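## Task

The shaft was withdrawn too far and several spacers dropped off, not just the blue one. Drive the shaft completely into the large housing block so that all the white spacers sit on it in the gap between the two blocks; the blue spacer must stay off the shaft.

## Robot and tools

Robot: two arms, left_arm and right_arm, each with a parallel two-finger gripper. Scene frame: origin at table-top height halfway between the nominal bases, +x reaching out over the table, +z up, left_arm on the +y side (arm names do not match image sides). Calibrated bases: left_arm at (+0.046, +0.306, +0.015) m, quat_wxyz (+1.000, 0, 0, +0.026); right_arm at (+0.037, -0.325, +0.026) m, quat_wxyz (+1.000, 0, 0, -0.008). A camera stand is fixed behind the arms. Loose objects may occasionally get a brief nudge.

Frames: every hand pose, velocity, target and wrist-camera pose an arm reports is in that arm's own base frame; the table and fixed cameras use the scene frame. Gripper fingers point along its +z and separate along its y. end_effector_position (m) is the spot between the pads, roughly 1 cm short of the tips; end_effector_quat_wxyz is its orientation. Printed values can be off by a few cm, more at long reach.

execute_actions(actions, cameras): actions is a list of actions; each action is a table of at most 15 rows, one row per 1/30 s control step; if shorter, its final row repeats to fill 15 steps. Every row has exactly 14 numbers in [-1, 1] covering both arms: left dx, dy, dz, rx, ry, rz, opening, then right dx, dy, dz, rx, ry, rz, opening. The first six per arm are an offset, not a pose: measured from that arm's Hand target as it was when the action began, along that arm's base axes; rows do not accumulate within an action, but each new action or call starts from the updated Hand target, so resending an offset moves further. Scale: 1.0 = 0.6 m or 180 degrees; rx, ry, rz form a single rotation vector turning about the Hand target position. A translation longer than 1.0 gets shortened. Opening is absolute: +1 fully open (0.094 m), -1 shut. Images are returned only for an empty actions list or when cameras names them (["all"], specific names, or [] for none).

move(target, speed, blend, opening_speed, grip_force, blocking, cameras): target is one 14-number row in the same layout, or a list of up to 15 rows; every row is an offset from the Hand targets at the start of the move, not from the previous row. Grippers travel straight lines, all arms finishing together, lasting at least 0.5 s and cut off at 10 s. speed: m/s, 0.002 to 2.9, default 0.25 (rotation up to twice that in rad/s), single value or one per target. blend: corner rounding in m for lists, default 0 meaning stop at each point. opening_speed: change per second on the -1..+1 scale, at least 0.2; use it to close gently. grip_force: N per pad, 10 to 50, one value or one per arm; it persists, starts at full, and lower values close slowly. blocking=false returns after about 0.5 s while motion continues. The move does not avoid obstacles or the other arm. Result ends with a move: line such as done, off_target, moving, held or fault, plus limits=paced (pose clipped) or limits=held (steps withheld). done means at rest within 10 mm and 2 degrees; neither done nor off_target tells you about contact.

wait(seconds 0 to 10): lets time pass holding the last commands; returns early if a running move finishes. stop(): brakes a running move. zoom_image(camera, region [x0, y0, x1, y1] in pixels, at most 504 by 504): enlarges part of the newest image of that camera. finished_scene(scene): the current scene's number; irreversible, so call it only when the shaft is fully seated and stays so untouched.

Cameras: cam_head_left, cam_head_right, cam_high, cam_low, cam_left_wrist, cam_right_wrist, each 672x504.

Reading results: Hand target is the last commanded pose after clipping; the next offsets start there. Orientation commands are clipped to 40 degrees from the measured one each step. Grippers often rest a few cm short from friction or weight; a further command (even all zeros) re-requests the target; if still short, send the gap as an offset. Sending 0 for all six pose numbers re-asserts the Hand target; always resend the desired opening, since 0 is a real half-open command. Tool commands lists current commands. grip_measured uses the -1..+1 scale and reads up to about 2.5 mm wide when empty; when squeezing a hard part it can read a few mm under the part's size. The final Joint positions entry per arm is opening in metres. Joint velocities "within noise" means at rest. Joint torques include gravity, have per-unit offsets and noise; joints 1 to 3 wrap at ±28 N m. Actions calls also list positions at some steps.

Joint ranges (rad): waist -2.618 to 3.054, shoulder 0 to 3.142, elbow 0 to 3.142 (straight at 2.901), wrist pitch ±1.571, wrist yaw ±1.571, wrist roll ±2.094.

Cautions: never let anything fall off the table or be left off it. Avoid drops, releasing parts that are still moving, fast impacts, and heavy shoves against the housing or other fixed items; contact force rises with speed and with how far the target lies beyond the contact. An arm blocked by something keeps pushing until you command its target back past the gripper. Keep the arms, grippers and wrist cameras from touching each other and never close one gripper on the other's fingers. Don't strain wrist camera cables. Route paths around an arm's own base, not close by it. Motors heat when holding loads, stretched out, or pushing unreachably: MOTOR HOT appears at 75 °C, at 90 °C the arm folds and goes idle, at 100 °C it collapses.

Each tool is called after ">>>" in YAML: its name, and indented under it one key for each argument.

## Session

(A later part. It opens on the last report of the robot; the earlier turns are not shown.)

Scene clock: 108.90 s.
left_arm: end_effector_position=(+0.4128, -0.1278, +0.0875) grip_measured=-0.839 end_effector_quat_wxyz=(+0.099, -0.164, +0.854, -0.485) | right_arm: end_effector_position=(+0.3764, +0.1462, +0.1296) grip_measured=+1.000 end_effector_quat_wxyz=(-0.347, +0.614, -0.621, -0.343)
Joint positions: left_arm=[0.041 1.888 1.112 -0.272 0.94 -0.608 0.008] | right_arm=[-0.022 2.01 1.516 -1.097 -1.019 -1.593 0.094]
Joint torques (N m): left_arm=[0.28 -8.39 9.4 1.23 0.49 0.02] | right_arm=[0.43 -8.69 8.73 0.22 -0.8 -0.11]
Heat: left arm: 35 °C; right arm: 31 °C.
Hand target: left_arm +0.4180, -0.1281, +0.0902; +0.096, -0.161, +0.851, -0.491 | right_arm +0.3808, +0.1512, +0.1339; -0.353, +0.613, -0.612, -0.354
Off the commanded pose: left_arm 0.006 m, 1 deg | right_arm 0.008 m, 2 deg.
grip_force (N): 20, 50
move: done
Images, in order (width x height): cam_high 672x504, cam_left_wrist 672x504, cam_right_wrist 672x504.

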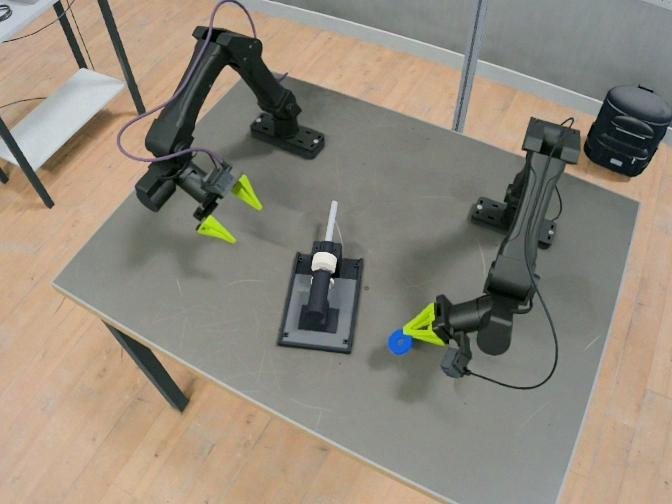

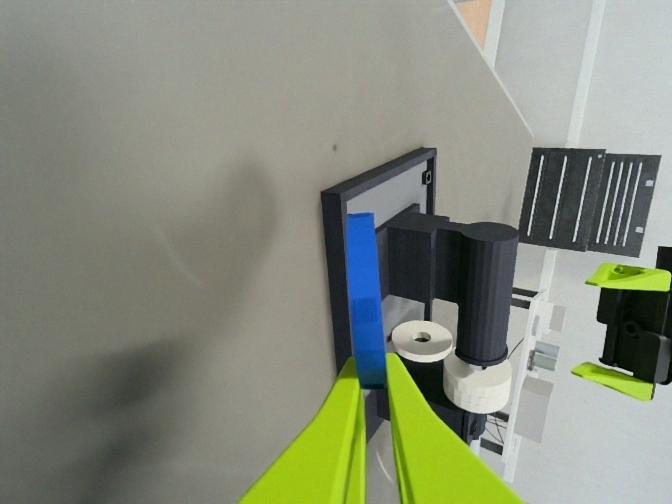

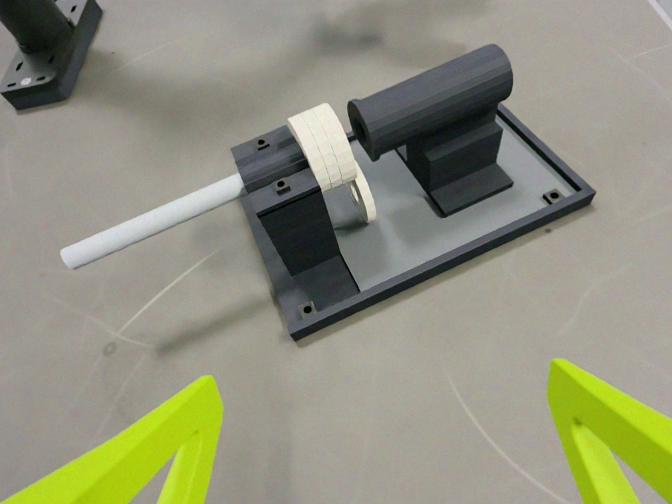

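>>> move:
  target:
    - [0,0,-0.095,0,0,0,-1,0,0,0,0,0,0,1]
    - [0,0,-0.12,0,0,0,-1,0,0,0,0,0,0,1]
  speed: [0.12,0.03]
  blend: [0.005,0]
  cameras: ["cam_left_wrist","cam_high"]

Scene clock: 111.50 s.
left_arm: end_effector_position=(+0.4207, -0.1277, +0.0244) grip_measured=-0.839 end_effector_quat_wxyz=(+0.102, -0.161, +0.853, -0.486) | right_arm: end_effector_position=(+0.3764, +0.1462, +0.1296) grip_measured=+1.000 end_effector_quat_wxyz=(-0.347, +0.614, -0.621, -0.343)
Joint positions: left_arm=[0.041 2.061 1.054 -0.032 0.943 -0.608 0.008] | right_arm=[-0.022 2.01 1.516 -1.097 -1.019 -1.593 0.094]
Joint torques (N m): left_arm=[0.27 -9.18 5.03 1.48 0.46 0.03] | right_arm=[0.42 -8.69 8.72 0.23 -0.8 -0.11]
Heat: left arm: 35 °C; right arm: 31 °C.
Hand target: left_arm +0.4180, -0.1281, +0.0181; +0.096, -0.161, +0.850, -0.491 | right_arm +0.3808, +0.1512, +0.1339; -0.353, +0.613, -0.612, -0.354
Off the commanded pose: left_arm 0.007 m, 1 deg | right_arm 0.008 m, 2 deg.
grip_force (N): 20, 50
move: done
Images, in order (width x height): cam_high 672x504, cam_left_wrist 672x504.

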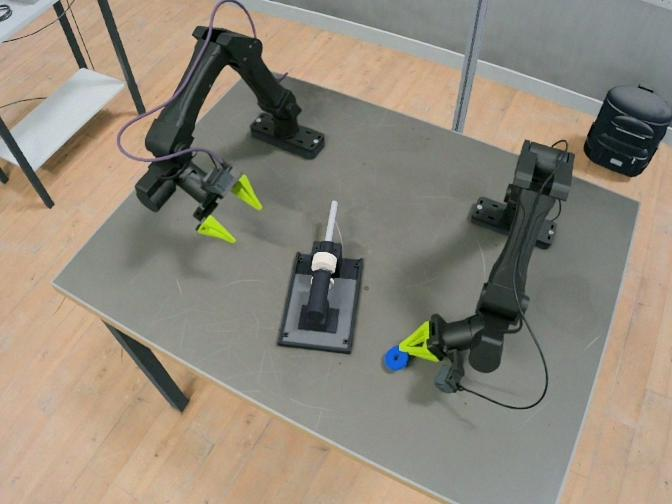

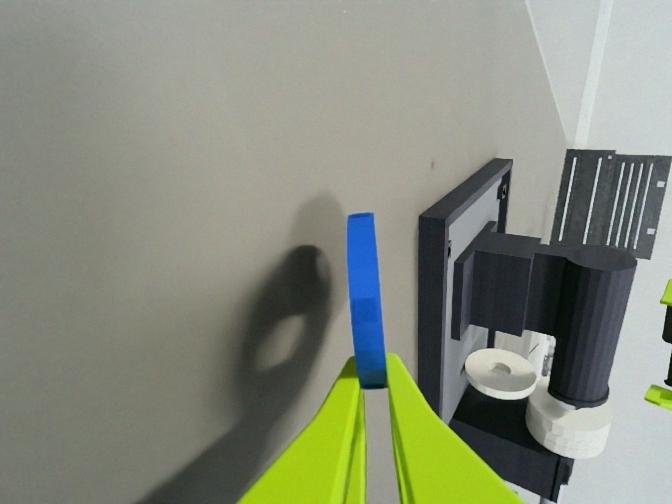

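>>> move:
  target: [0,0,-0.015,0,0,0,-1,0,0,0,0,0,0,1]
  speed: 0.03
  cameras: ["cam_left_wrist","cam_high"]

Scene clock: 112.90 s.
left_arm: end_effector_position=(+0.4212, -0.1278, +0.0160) grip_measured=-0.839 end_effector_quat_wxyz=(+0.103, -0.161, +0.853, -0.486) | right_arm: end_effector_position=(+0.3764, +0.1462, +0.1296) grip_measured=+1.000 end_effector_quat_wxyz=(-0.347, +0.614, -0.621, -0.343)
Joint positions: left_arm=[0.041 2.086 1.048 0 0.943 -0.608 0.008] | right_arm=[-0.022 2.01 1.516 -1.097 -1.019 -1.593 0.094]
Joint torques (N m): left_arm=[0.29 -9.17 4.83 1.47 0.46 0.03] | right_arm=[0.42 -8.7 8.72 0.22 -0.8 -0.11]
Heat: left arm: 35 °C; right arm: 31 °C.
Hand target: left_arm +0.4180, -0.1281, +0.0092; +0.096, -0.161, +0.850, -0.491 | right_arm +0.3808, +0.1512, +0.1339; -0.353, +0.613, -0.612, -0.354
Off the commanded pose: left_arm 0.008 m, 1 deg | right_arm 0.008 m, 2 deg.
grip_force (N): 20, 50
move: done
Images, in order (width x height): cam_high 672x504, cam_left_wrist 672x504.

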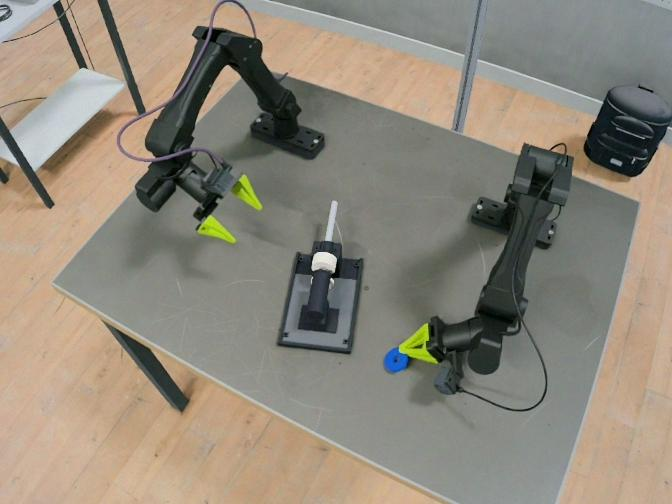

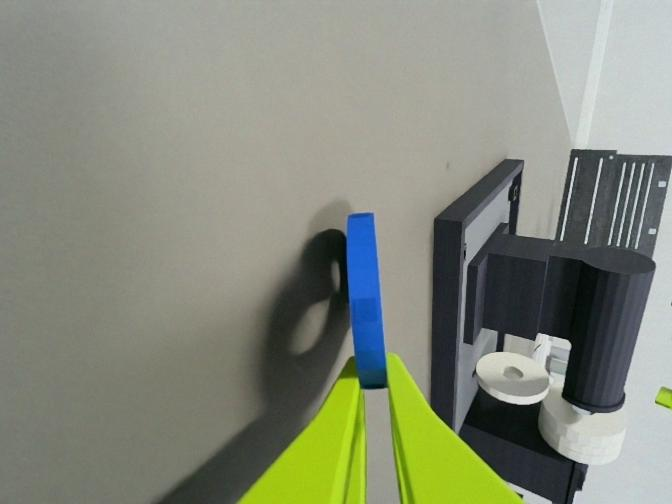

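>>> move:
  target: [0,0,-0.012,0,0,0,-1,0,0,0,0,0,0,1]
  speed: 0.03
  cameras: ["cam_left_wrist"]

Scene clock: 114.07 s.
left_arm: end_effector_position=(+0.4236, -0.1289, +0.0143) grip_measured=-0.839 end_effector_quat_wxyz=(+0.108, -0.154, +0.850, -0.492) | right_arm: end_effector_position=(+0.3764, +0.1462, +0.1296) grip_measured=+1.000 end_effector_quat_wxyz=(-0.347, +0.614, -0.621, -0.343)
Joint positions: left_arm=[0.041 2.101 1.048 0.033 0.955 -0.608 0.008] | right_arm=[-0.022 2.01 1.516 -1.097 -1.019 -1.593 0.094]
Joint torques (N m): left_arm=[0.27 -8.81 4.33 1.45 0.36 0.03] | right_arm=[0.43 -8.69 8.72 0.22 -0.8 -0.11]
Heat: left arm: 35 °C; right arm: 31 °C.
Hand target: left_arm +0.4180, -0.1281, +0.0019; +0.096, -0.161, +0.850, -0.491 | right_arm +0.3808, +0.1512, +0.1339; -0.353, +0.613, -0.612, -0.354
Off the commanded pose: left_arm 0.014 m, 2 deg | right_arm 0.008 m, 2 deg.
grip_force (N): 20, 50
move: off_target (left_arm)
Images, in order (width x height): cam_left_wrist 672x504.

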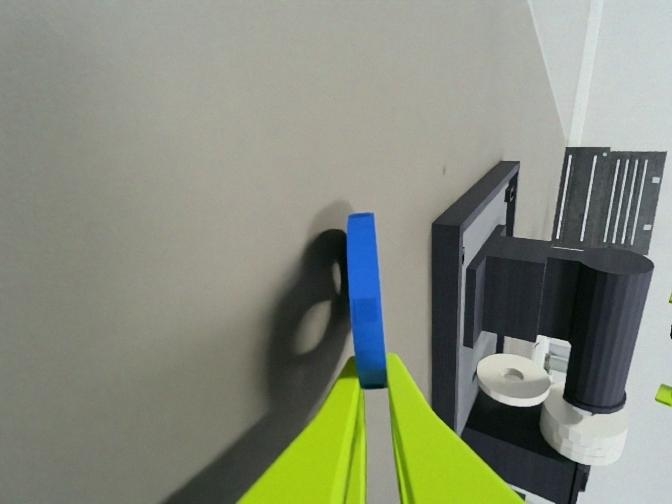

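>>> move:
  target: [0,0,0.013,0,0,0,-0.72,0,0,0,0,0,0,1]
  speed: 0.03
  opening_speed: 0.2
  cameras: ["cam_left_wrist","cam_high"]

>>> zoom_image:
  camera: "cam_high"
  region: [360, 290, 520, 430]

Scene clock: 116.77 s.
left_arm: end_effector_position=(+0.4224, -0.1289, +0.0135) grip_measured=-0.723 end_effector_quat_wxyz=(+0.104, -0.156, +0.850, -0.492) | right_arm: end_effector_position=(+0.3764, +0.1462, +0.1296) grip_measured=+1.000 end_effector_quat_wxyz=(-0.347, +0.614, -0.621, -0.343)
Joint positions: left_arm=[0.041 2.101 1.048 0.025 0.955 -0.608 0.013] | right_arm=[-0.022 2.01 1.516 -1.097 -1.019 -1.593 0.094]
Joint torques (N m): left_arm=[0.27 -10.77 4.81 1.24 0.36 0.02] | right_arm=[0.42 -8.7 8.7 0.23 -0.8 -0.11]
Heat: left arm: 35 °C; right arm: 31 °C.
Hand target: left_arm +0.4180, -0.1281, +0.0097; +0.096, -0.161, +0.850, -0.491 | right_arm +0.3808, +0.1512, +0.1339; -0.353, +0.613, -0.612, -0.354
Off the commanded pose: left_arm 0.006 m, 1 deg | right_arm 0.008 m, 2 deg.
grip_force (N): 20, 50
move: done
Images, in order (width x height): cam_high 672x504, cam_left_wrist 672x504.

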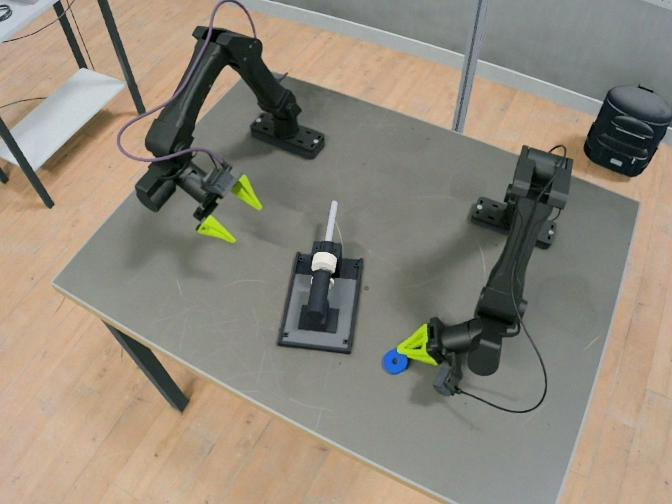

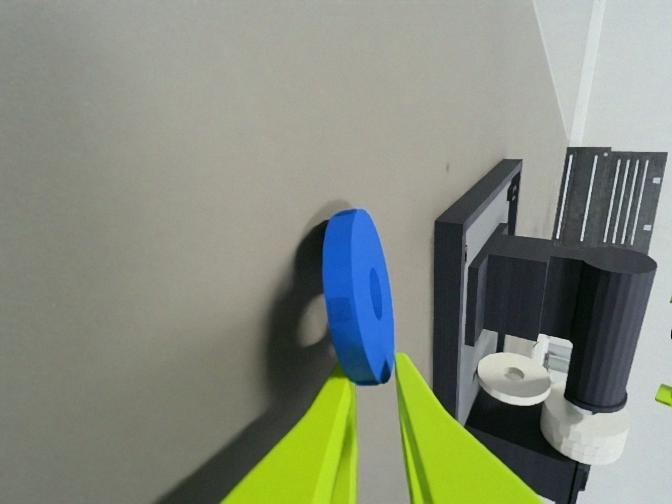

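Scaled by 3.150 from the camera's 672x504 image, which has a finer 960x720 frame.

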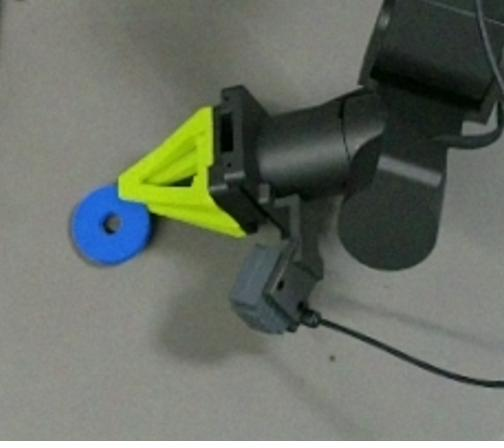

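>>> move:
  target:
    - [0,0.0,-0.013,0,0,0,-0.72,0,0,0,0,0,0,1]
    - [-0.0300,0.0775,-0.008,0,0,0,-0.72,0,0,0,0,0,0,1]
    - [-0.035,0.09,0.15,0,0,0,-0.72,0,0,0,0,0,0,1]
  speed: [0.03,0.06,0.15]
  blend: [0,0.01,0]
  cameras: ["cam_left_wrist","cam_high"]

Scene clock: 120.53 s.
left_arm: end_effector_position=(+0.3917, -0.0754, +0.0842) grip_measured=-0.723 end_effector_quat_wxyz=(+0.078, -0.176, +0.853, -0.486) | right_arm: end_effector_position=(+0.3764, +0.1462, +0.1296) grip_measured=+1.000 end_effector_quat_wxyz=(-0.347, +0.614, -0.621, -0.343)
Joint positions: left_arm=[0.199 1.901 1.15 -0.555 1.007 -0.354 0.013] | right_arm=[-0.022 2.01 1.516 -1.097 -1.019 -1.593 0.094]
Joint torques (N m): left_arm=[0.4 -11.99 8.53 0.84 0.51 0.11] | right_arm=[0.42 -8.7 8.7 0.23 -0.8 -0.11]
Heat: left arm: 35 °C; right arm: 31 °C.
Hand target: left_arm +0.3970, -0.0740, +0.0997; +0.096, -0.161, +0.850, -0.491 | right_arm +0.3808, +0.1512, +0.1339; -0.353, +0.613, -0.612, -0.354
Off the commanded pose: left_arm 0.016 m, 3 deg | right_arm 0.008 m, 2 deg.
grip_force (N): 20, 50
move: off_target (left_arm)
Images, in order (width x height): cam_high 672x504, cam_left_wrist 672x504.

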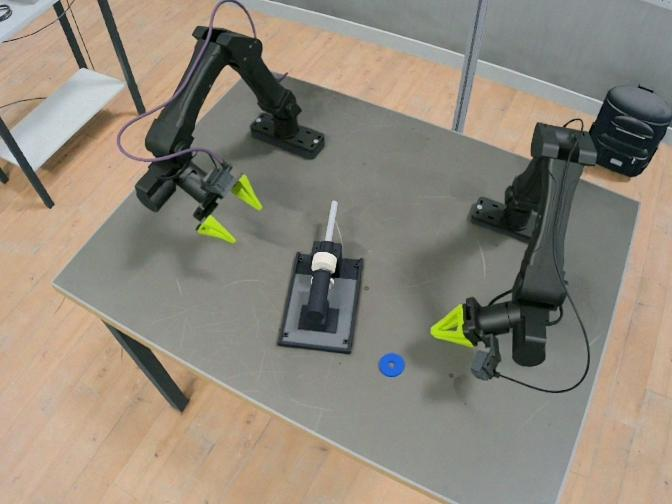

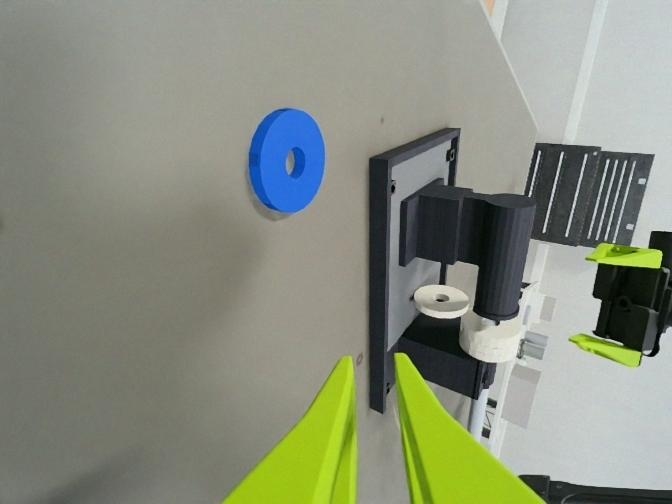

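>>> move:
  target:
    - [-0.0117,-0.0767,0.15,0.1,0.04,0,1,0.04,0.045,-0.063,0.0273,0.0062,0.07,1]
    - [-0.0762,-0.4453,0.1,0.3097,0.124,0.0003,1,0.0803,0.0917,-0.1265,0.0547,0.0123,0.1402,1]
  speed: [0.2,0.2]
  blend: [0.03,0]
  cameras: ["cam_left_wrist","cam_right_wrist","cam_high"]

Scene clock: 132.07 s.
left_arm: end_effector_position=(+0.3467, -0.3434, +0.1641) grip_measured=+0.997 end_effector_quat_wxyz=(+0.053, -0.180, +0.978, -0.087) | right_arm: end_effector_position=(+0.4264, +0.2000, +0.0580) grip_measured=+1.000 end_effector_quat_wxyz=(-0.334, +0.691, -0.485, -0.418)
Joint positions: left_arm=[-0.777 2.367 2.561 -1.561 0.014 -1.143 0.094] | right_arm=[0.09 2.647 2.231 -1.542 -1.091 -2.064 0.094]
Joint torques (N m): left_arm=[0.4 -11.82 8.95 0.79 -0.1 -0.05] | right_arm=[0.47 -12.62 8.12 -0.39 -0.86 -0.11]
Heat: left arm: 35 °C; right arm: 31 °C.
Hand target: left_arm +0.3512, -0.3412, +0.1596; +0.001, -0.187, +0.982, +0.000 | right_arm +0.4290, +0.2062, +0.0581; -0.307, +0.692, -0.438, -0.485
Off the commanded pose: left_arm 0.007 m, 12 deg | right_arm 0.007 m, 10 deg.
joint sent to its limit (left arm) — joint 4 (wrist pitch), lower limit. The joint targets are off in orientation, not in position.
joint sent to its limit (right arm) — joint 4 (wrist pitch), lower limit. The joint targets are off in orientation, not in position.
grip_force (N): 20, 50
move: off_target (left_arm, right_arm)
Images, in order (width x height): cam_high 672x504, cam_left_wrist 672x504, cam_right_wrist 672x504.

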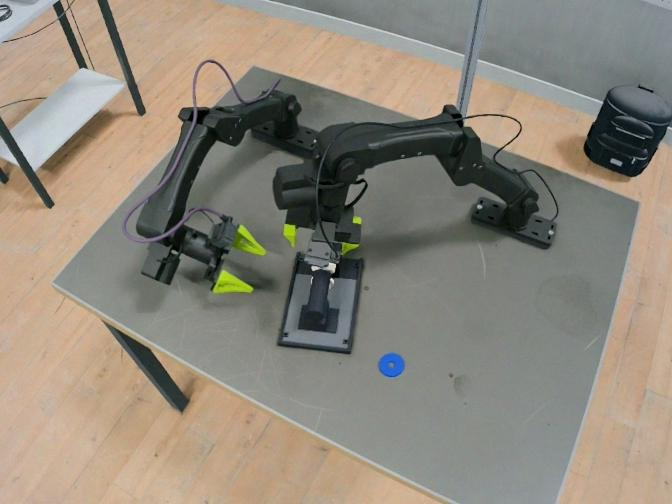

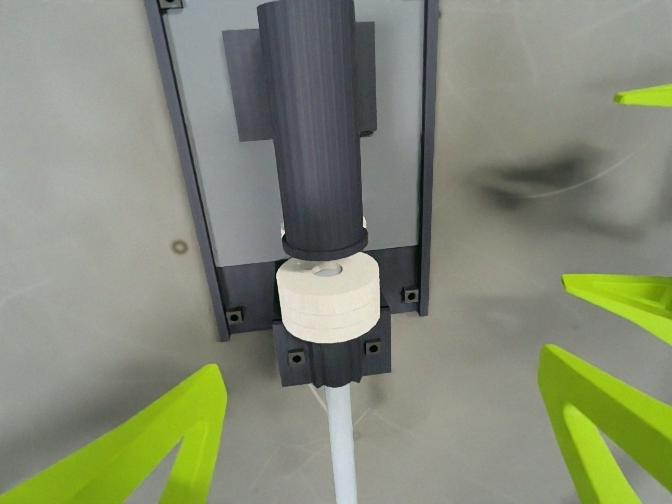

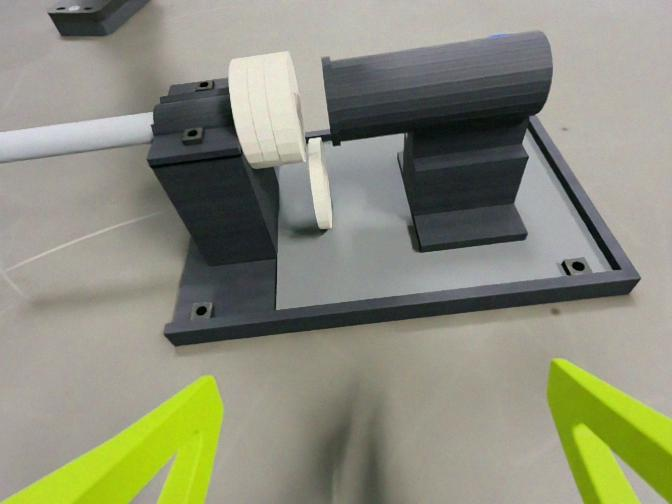

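>>> zoom_image:
  camera: "cam_left_wrist"
  region: [240, 180, 440, 400]

>>> zoom_image:
  camera: "cam_right_wrist"
  region: [180, 20, 400, 260]

Scaled by 2.291 from the camera's 672x504 image, which has a finer 960x720 frame.

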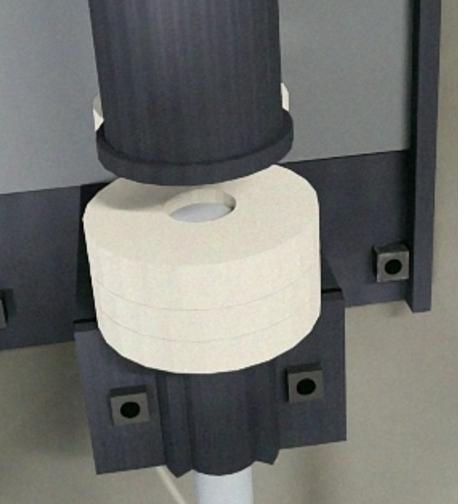

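Scaled by 2.100 from the camera's 672x504 image, which has a finer 960x720 frame.

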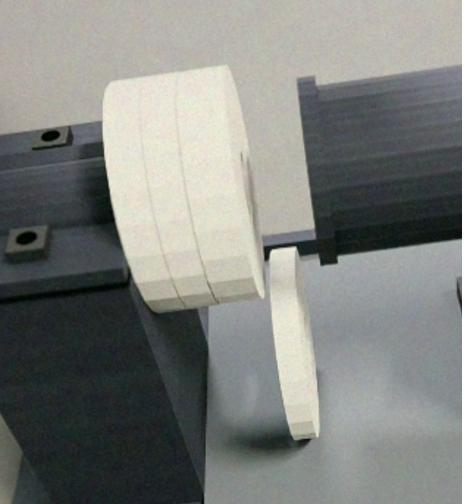

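>>> move:
  target: [0,0,-0.09,0,0,0,1,0,0,0,0,0,0,1]
  speed: 0.1
  cameras: ["cam_left_wrist","cam_right_wrist"]

Scene clock: 138.60 s.
left_arm: end_effector_position=(+0.3481, -0.3444, +0.1121) grip_measured=+0.997 end_effector_quat_wxyz=(+0.021, -0.181, +0.982, -0.041) | right_arm: end_effector_position=(+0.4264, +0.2000, +0.0580) grip_measured=+1.000 end_effector_quat_wxyz=(-0.334, +0.691, -0.485, -0.418)
Joint positions: left_arm=[-0.777 2.477 2.561 -1.563 0.013 -1.143 0.094] | right_arm=[0.09 2.647 2.231 -1.542 -1.091 -2.064 0.094]
Joint torques (N m): left_arm=[0.36 -12.78 8.08 0.58 -0.11 -0.05] | right_arm=[0.47 -12.62 8.1 -0.39 -0.87 -0.11]
Heat: left arm: 35 °C; right arm: 31 °C.
Hand target: left_arm +0.3512, -0.3411, +0.1057; +0.001, -0.187, +0.982, +0.000 | right_arm +0.4290, +0.2062, +0.0581; -0.307, +0.692, -0.438, -0.485
Off the commanded pose: left_arm 0.008 m, 5 deg | right_arm 0.007 m, 10 deg.
joint sent to its limit (left arm) — joint 4 (wrist pitch), lower limit. The joint targets are off in orientation, not in position.
joint sent to its limit (right arm) — joint 4 (wrist pitch), lower limit. The joint targets are off in orientation, not in position.
grip_force (N): 20, 50
move: off_target (left_arm, right_arm)
Images, in order (width x height): cam_left_wrist 672x504, cam_right_wrist 672x504.

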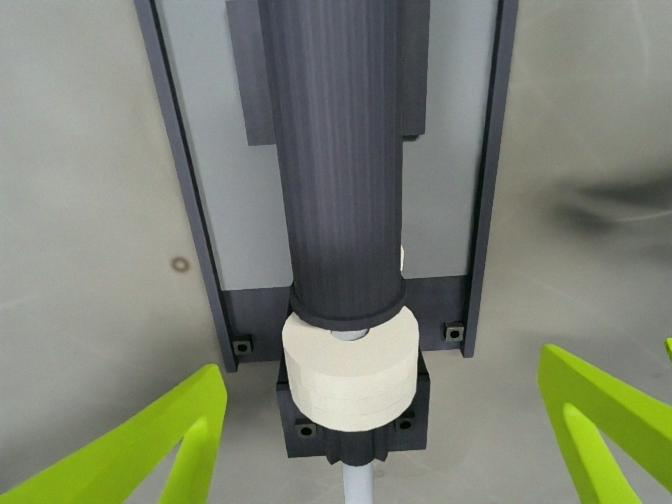

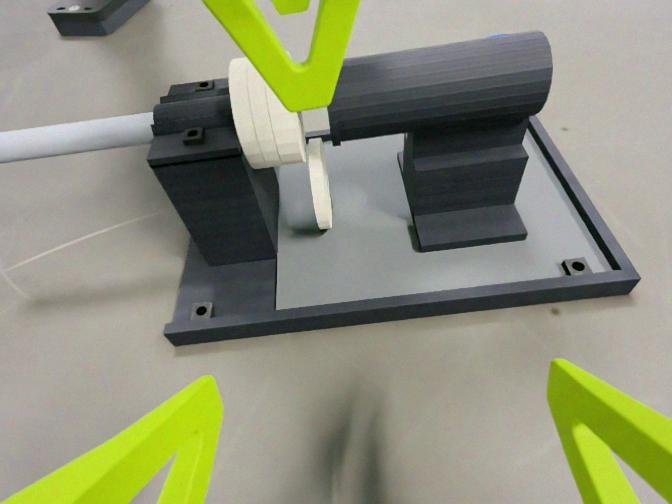

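>>> zoom_image:
  camera: "cam_right_wrist"
  region: [180, 0, 400, 260]

>>> zoom_image:
  camera: "cam_left_wrist"
  region: [200, 220, 500, 500]

Scaled by 1.938 from the camera's 672x504 image, which has a finer 960x720 frame.

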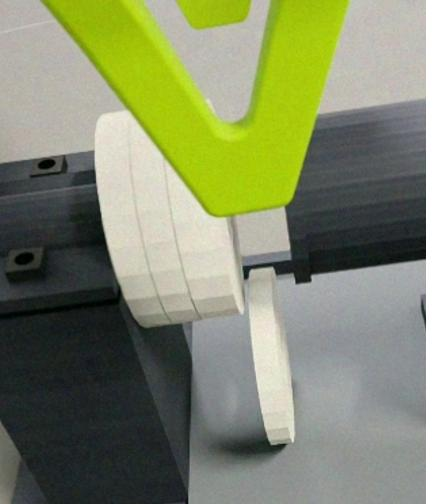

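Scaled by 1.680 from the camera's 672x504 image, which has a finer 960x720 frame.

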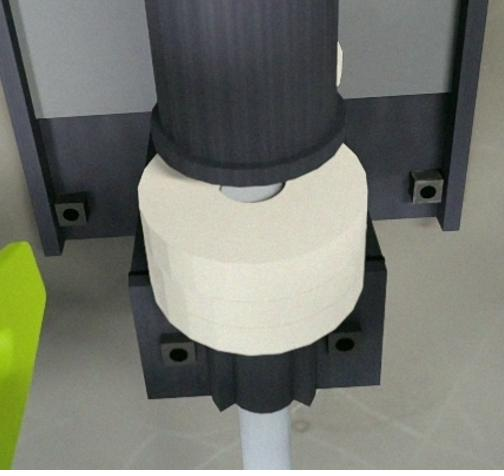

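>>> move:
  target: [-0.0017,0.0111,-0.025,0,0,0,0.45,0,0,0,0,0,0,1]
  speed: 0.05
  cameras: ["cam_left_wrist","cam_right_wrist"]

Scene clock: 152.83 s.
left_arm: end_effector_position=(+0.3508, -0.3415, +0.1064) grip_measured=+0.453 end_effector_quat_wxyz=(+0.018, -0.185, +0.982, -0.036) | right_arm: end_effector_position=(+0.4264, +0.2000, +0.0580) grip_measured=+1.000 end_effector_quat_wxyz=(-0.334, +0.691, -0.485, -0.418)
Joint positions: left_arm=[-0.769 2.49 2.561 -1.563 0.012 -1.143 0.068] | right_arm=[0.09 2.647 2.231 -1.542 -1.091 -2.064 0.094]
Joint torques (N m): left_arm=[0.39 -12.52 5.42 0.55 -0.11 0.03] | right_arm=[0.5 -12.6 8.1 -0.38 -0.86 -0.1]
Motor temperatures (°C): left_arm=[25 31 36 33 24 24 28] | right_arm=[25 32 31 31 25 25 24]
Heat: left arm: 36 °C; right arm: 32 °C.
Hand target: left_arm +0.3503, -0.3345, +0.0907; +0.001, -0.187, +0.982, +0.000 | right_arm +0.4290, +0.2062, +0.0581; -0.307, +0.692, -0.438, -0.485
Off the commanded pose: left_arm 0.017 m, 5 deg | right_arm 0.007 m, 10 deg.
joint sent to its limit (left arm) — joint 4 (wrist pitch), lower limit. The joint targets still meet the commanded pose.
joint sent to its limit (right arm) — joint 4 (wrist pitch), lower limit. The joint targets are off in orientation, not in position.
grip_force (N): 20, 50
move: off_target (left_arm, right_arm)
Images, in order (width x height): cam_left_wrist 672x504, cam_right_wrist 672x504.

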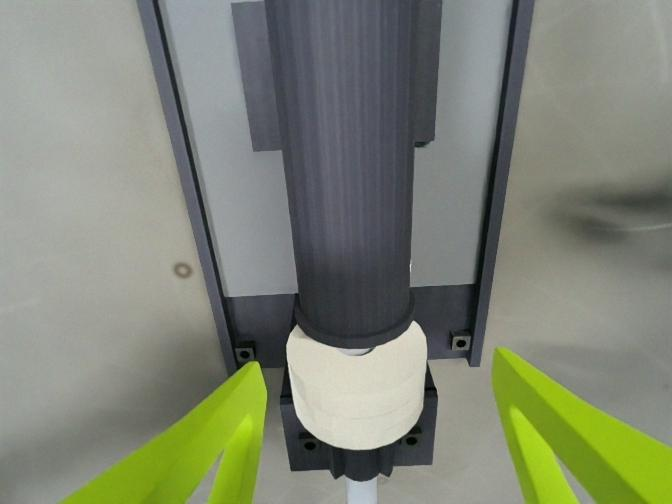

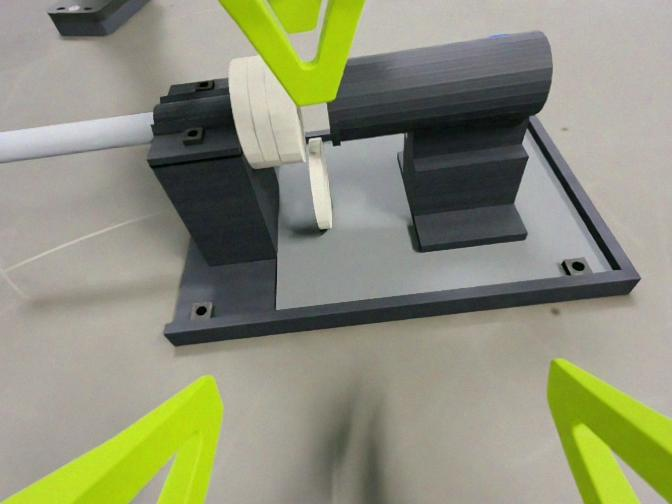

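>>> move:
  target: [0,0.005,-0.017,0,0,0,0.45,0,0,0,0,0,0,1]
  speed: 0.05
  cameras: ["cam_left_wrist","cam_right_wrist"]

Scene clock: 154.30 s.
left_arm: end_effector_position=(+0.3508, -0.3386, +0.0952) grip_measured=+0.453 end_effector_quat_wxyz=(+0.010, -0.187, +0.982, -0.024) | right_arm: end_effector_position=(+0.4264, +0.2000, +0.0580) grip_measured=+1.000 end_effector_quat_wxyz=(-0.334, +0.691, -0.485, -0.418)
Joint positions: left_arm=[-0.765 2.509 2.552 -1.564 0.012 -1.142 0.068] | right_arm=[0.09 2.647 2.231 -1.542 -1.091 -2.064 0.094]
Joint torques (N m): left_arm=[0.4 -12.64 5.71 0.51 -0.11 0.06] | right_arm=[0.46 -12.6 8.1 -0.38 -0.87 -0.11]
Heat: left arm: 35 °C; right arm: 32 °C.
Hand target: left_arm +0.3503, -0.3315, +0.0805; +0.001, -0.187, +0.982, +0.000 | right_arm +0.4290, +0.2062, +0.0581; -0.307, +0.692, -0.438, -0.485
Off the commanded pose: left_arm 0.016 m, 3 deg | right_arm 0.007 m, 10 deg.
joint sent to its limit (left arm) — joint 4 (wrist pitch), lower limit. The joint targets still meet the commanded pose.
joint sent to its limit (right arm) — joint 4 (wrist pitch), lower limit. The joint targets are off in orientation, not in position.
grip_force (N): 20, 50
move: off_target (left_arm, right_arm)
Images, in order (width x height): cam_left_wrist 672x504, cam_right_wrist 672x504.

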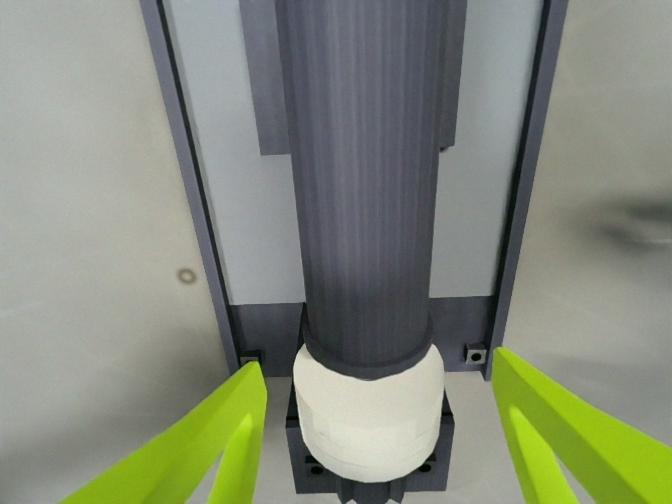

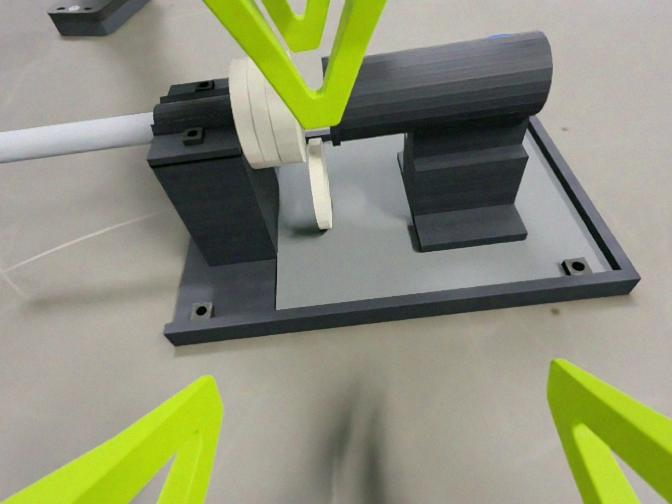

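>>> zoom_image:
  camera: "cam_right_wrist"
  region: [180, 0, 400, 260]

>>> zoom_image:
  camera: "cam_left_wrist"
  region: [220, 240, 520, 504]

Scaled by 1.938 from the camera's 672x504 image, which has a finer 960x720 frame.

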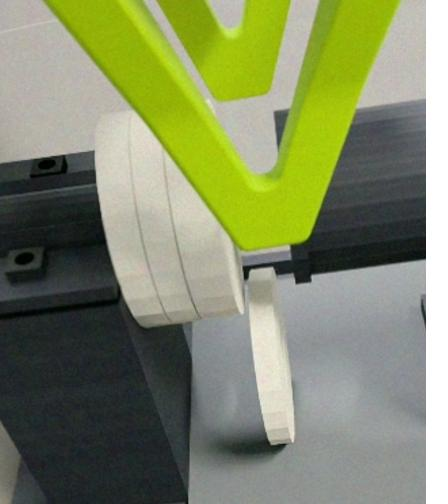

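Scaled by 1.680 from the camera's 672x504 image, which has a finer 960x720 frame.

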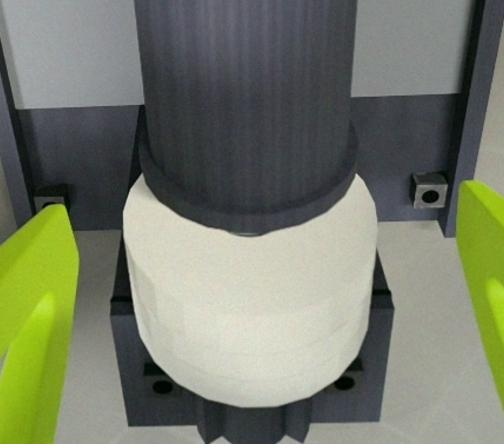

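>>> move:
  target: [-0.005,0.0025,-0.0583,0,0,0,0.45,0,0,0,0,0,0,1]
  speed: 0.05
  cameras: ["cam_left_wrist","cam_right_wrist"]

>>> zoom_image:
  camera: "cam_right_wrist"
  region: [180, 0, 440, 260]

>>> zoom_image:
  camera: "cam_left_wrist"
  region: [220, 240, 520, 504]

Scene clock: 157.37 s.
left_arm: end_effector_position=(+0.3424, -0.3305, +0.0325) grip_measured=+0.453 end_effector_quat_wxyz=(-0.015, -0.187, +0.982, +0.011) | right_arm: end_effector_position=(+0.4264, +0.2000, +0.0580) grip_measured=+1.000 end_effector_quat_wxyz=(-0.334, +0.691, -0.485, -0.418)
Joint positions: left_arm=[-0.765 2.509 2.301 -1.398 0.012 -1.141 0.068] | right_arm=[0.09 2.647 2.231 -1.542 -1.091 -2.064 0.094]
Joint torques (N m): left_arm=[0.23 -18.48 5.56 0.57 -0.11 0.03] | right_arm=[0.47 -12.63 8.1 -0.39 -0.87 -0.11]
Heat: left arm: 35 °C; right arm: 32 °C.
Hand target: left_arm +0.3472, -0.3300, +0.0455; +0.001, -0.187, +0.982, +0.000 | right_arm +0.4290, +0.2062, +0.0581; -0.307, +0.692, -0.438, -0.485
Off the commanded pose: left_arm 0.014 m, 2 deg | right_arm 0.007 m, 10 deg.
joint sent to its limit (right arm) — joint 4 (wrist pitch), lower limit. The joint targets are off in orientation, not in position.
grip_force (N): 20, 50
move: off_target (left_arm, right_arm)
Images, in order (width x height): cam_left_wrist 672x504, cam_right_wrist 672x504.

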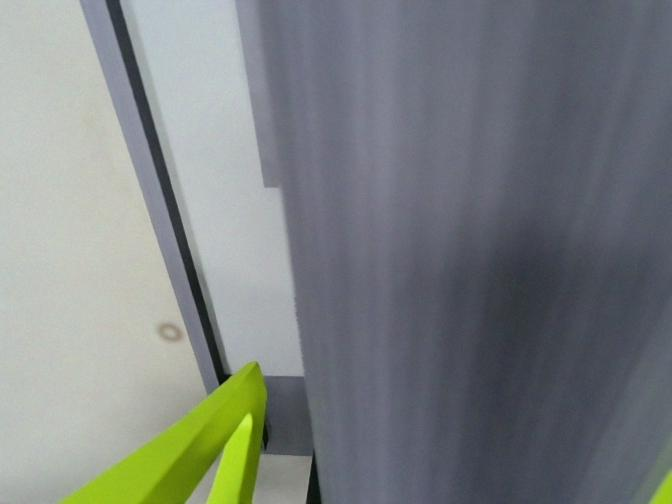

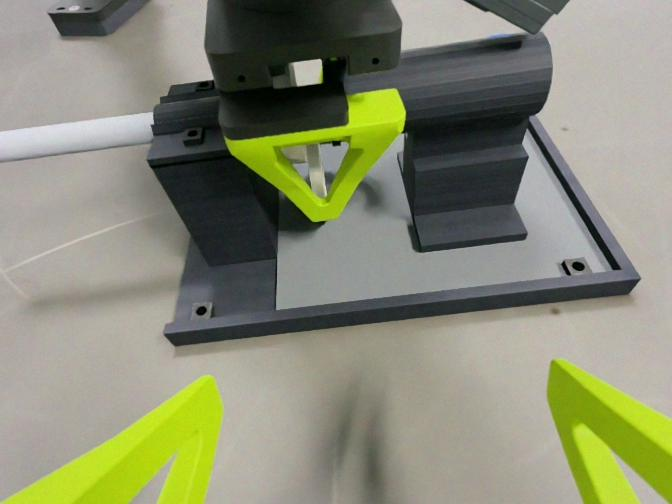

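Scaled by 1.938 from the camera's 672x504 image, which has a finer 960x720 frame.

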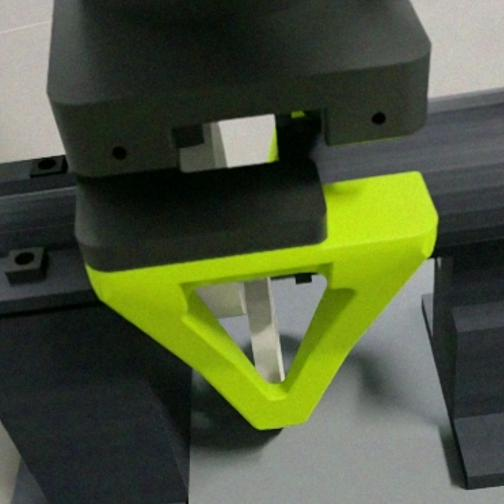

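Scaled by 1.680 from the camera's 672x504 image, which has a finer 960x720 frame.

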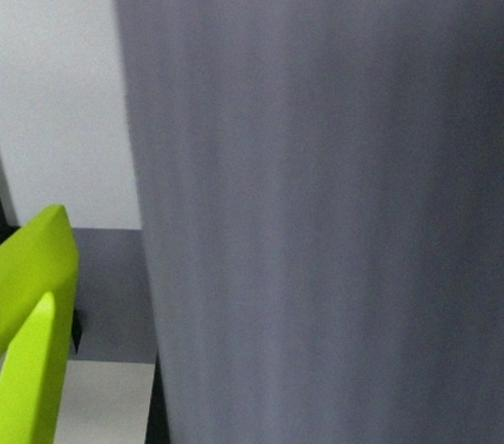

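>>> move:
  target: [-0.0052,-0.015,0.018,0,0,0,0.45,0,0,0,0,0,0,1]
  speed: 0.04
  cameras: ["cam_left_wrist","cam_right_wrist"]

>>> zoom_image:
  camera: "cam_right_wrist"
  region: [180, 0, 440, 260]

Scene clock: 162.10 s.
left_arm: end_effector_position=(+0.3424, -0.3373, +0.0484) grip_measured=+0.453 end_effector_quat_wxyz=(-0.008, -0.185, +0.983, +0.002) | right_arm: end_effector_position=(+0.4264, +0.2000, +0.0580) grip_measured=+1.000 end_effector_quat_wxyz=(-0.334, +0.691, -0.485, -0.418)
Joint positions: left_arm=[-0.776 2.509 2.364 -1.439 0.012 -1.149 0.068] | right_arm=[0.09 2.647 2.231 -1.542 -1.091 -2.064 0.094]
Joint torques (N m): left_arm=[-0.46 -15.43 9.16 0.36 -0.1 -0.07] | right_arm=[0.47 -12.6 8.13 -0.38 -0.86 -0.11]
Heat: left arm: 35 °C; right arm: 33 °C.
Hand target: left_arm +0.3441, -0.3391, +0.0563; +0.001, -0.187, +0.982, +0.000 | right_arm +0.4290, +0.2062, +0.0581; -0.307, +0.692, -0.438, -0.485
Off the commanded pose: left_arm 0.008 m, 1 deg | right_arm 0.007 m, 10 deg.
joint sent to its limit (right arm) — joint 4 (wrist pitch), lower limit. The joint targets are off in orientation, not in position.
grip_force (N): 20, 50
move: off_target (right_arm)
Images, in order (width x height): cam_left_wrist 672x504, cam_right_wrist 672x504.

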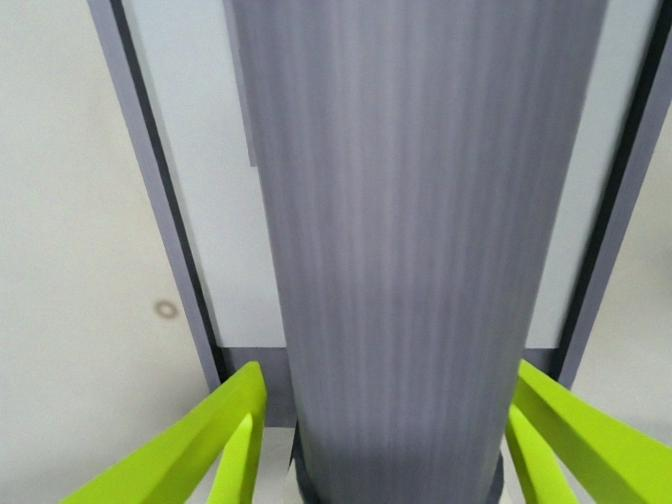

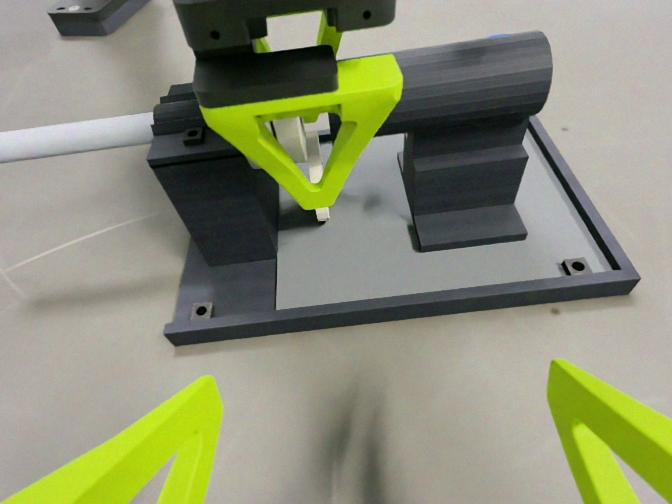

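Scaled by 1.938 from the camera's 672x504 image, which has a finer 960x720 frame.

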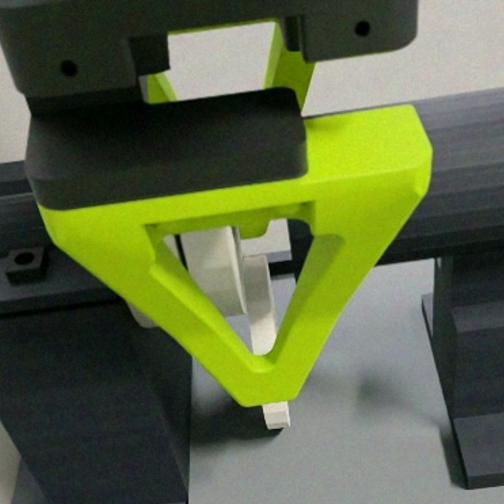

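>>> zoom_image:
  camera: "cam_left_wrist"
  region: [200, 330, 560, 504]

Scaled by 1.400 from the camera's 672x504 image, which has a finer 960x720 frame.

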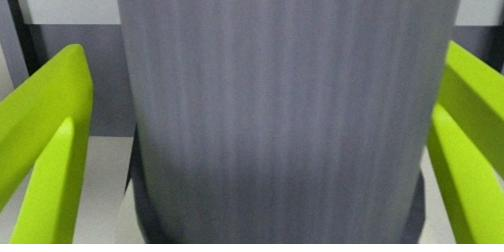

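>>> move:
  target: [0.00275,-0.0075,0,0,0,0,0.45,0,0,0,0,0,0,1]
  speed: 0.03
  cameras: ["cam_left_wrist"]

>>> zoom_image:
  camera: "cam_left_wrist"
  region: [200, 330, 560, 504]

Scene clock: 167.43 s.
left_arm: end_effector_position=(+0.3460, -0.3430, +0.0639) grip_measured=+0.453 end_effector_quat_wxyz=(+0.001, -0.186, +0.982, -0.012) | right_arm: end_effector_position=(+0.4264, +0.2000, +0.0580) grip_measured=+1.000 end_effector_quat_wxyz=(-0.334, +0.691, -0.485, -0.418)
Joint positions: left_arm=[-0.779 2.509 2.426 -1.467 0.012 -1.153 0.068] | right_arm=[0.09 2.647 2.231 -1.542 -1.091 -2.064 0.094]
Joint torques (N m): left_arm=[-0.58 -12.46 9.16 0.44 -0.11 -0.07] | right_arm=[0.46 -12.62 8.1 -0.38 -0.86 -0.11]
Heat: left arm: 35 °C; right arm: 33 °C.
Hand target: left_arm +0.3457, -0.3436, +0.0563; +0.001, -0.186, +0.982, +0.000 | right_arm +0.4290, +0.2062, +0.0581; -0.307, +0.692, -0.438, -0.485
Off the commanded pose: left_arm 0.008 m, 1 deg | right_arm 0.007 m, 10 deg.
joint sent to its limit (right arm) — joint 4 (wrist pitch), lower limit. The joint targets are off in orientation, not in position.
grip_force (N): 20, 50
move: off_target (right_arm)
Images, in order (width x height): cam_left_wrist 672x504.

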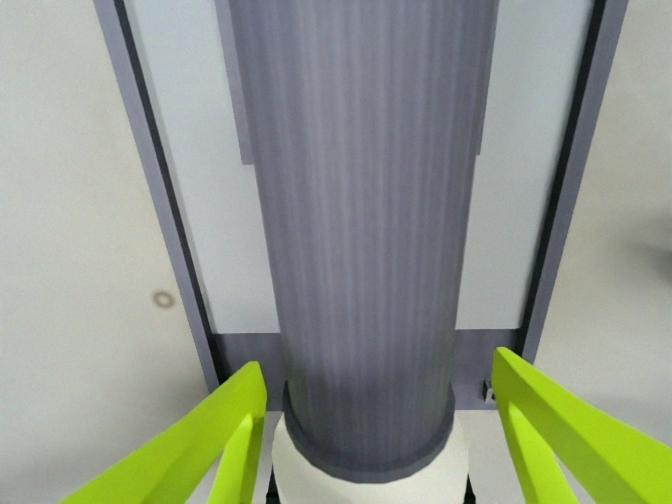

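Scaled by 1.400 from the camera's 672x504 image, which has a finer 960x720 frame.

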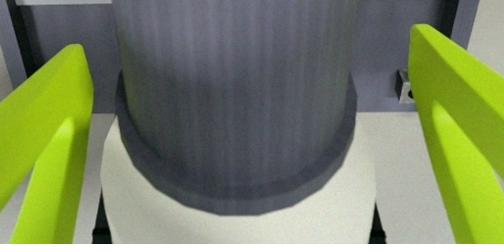

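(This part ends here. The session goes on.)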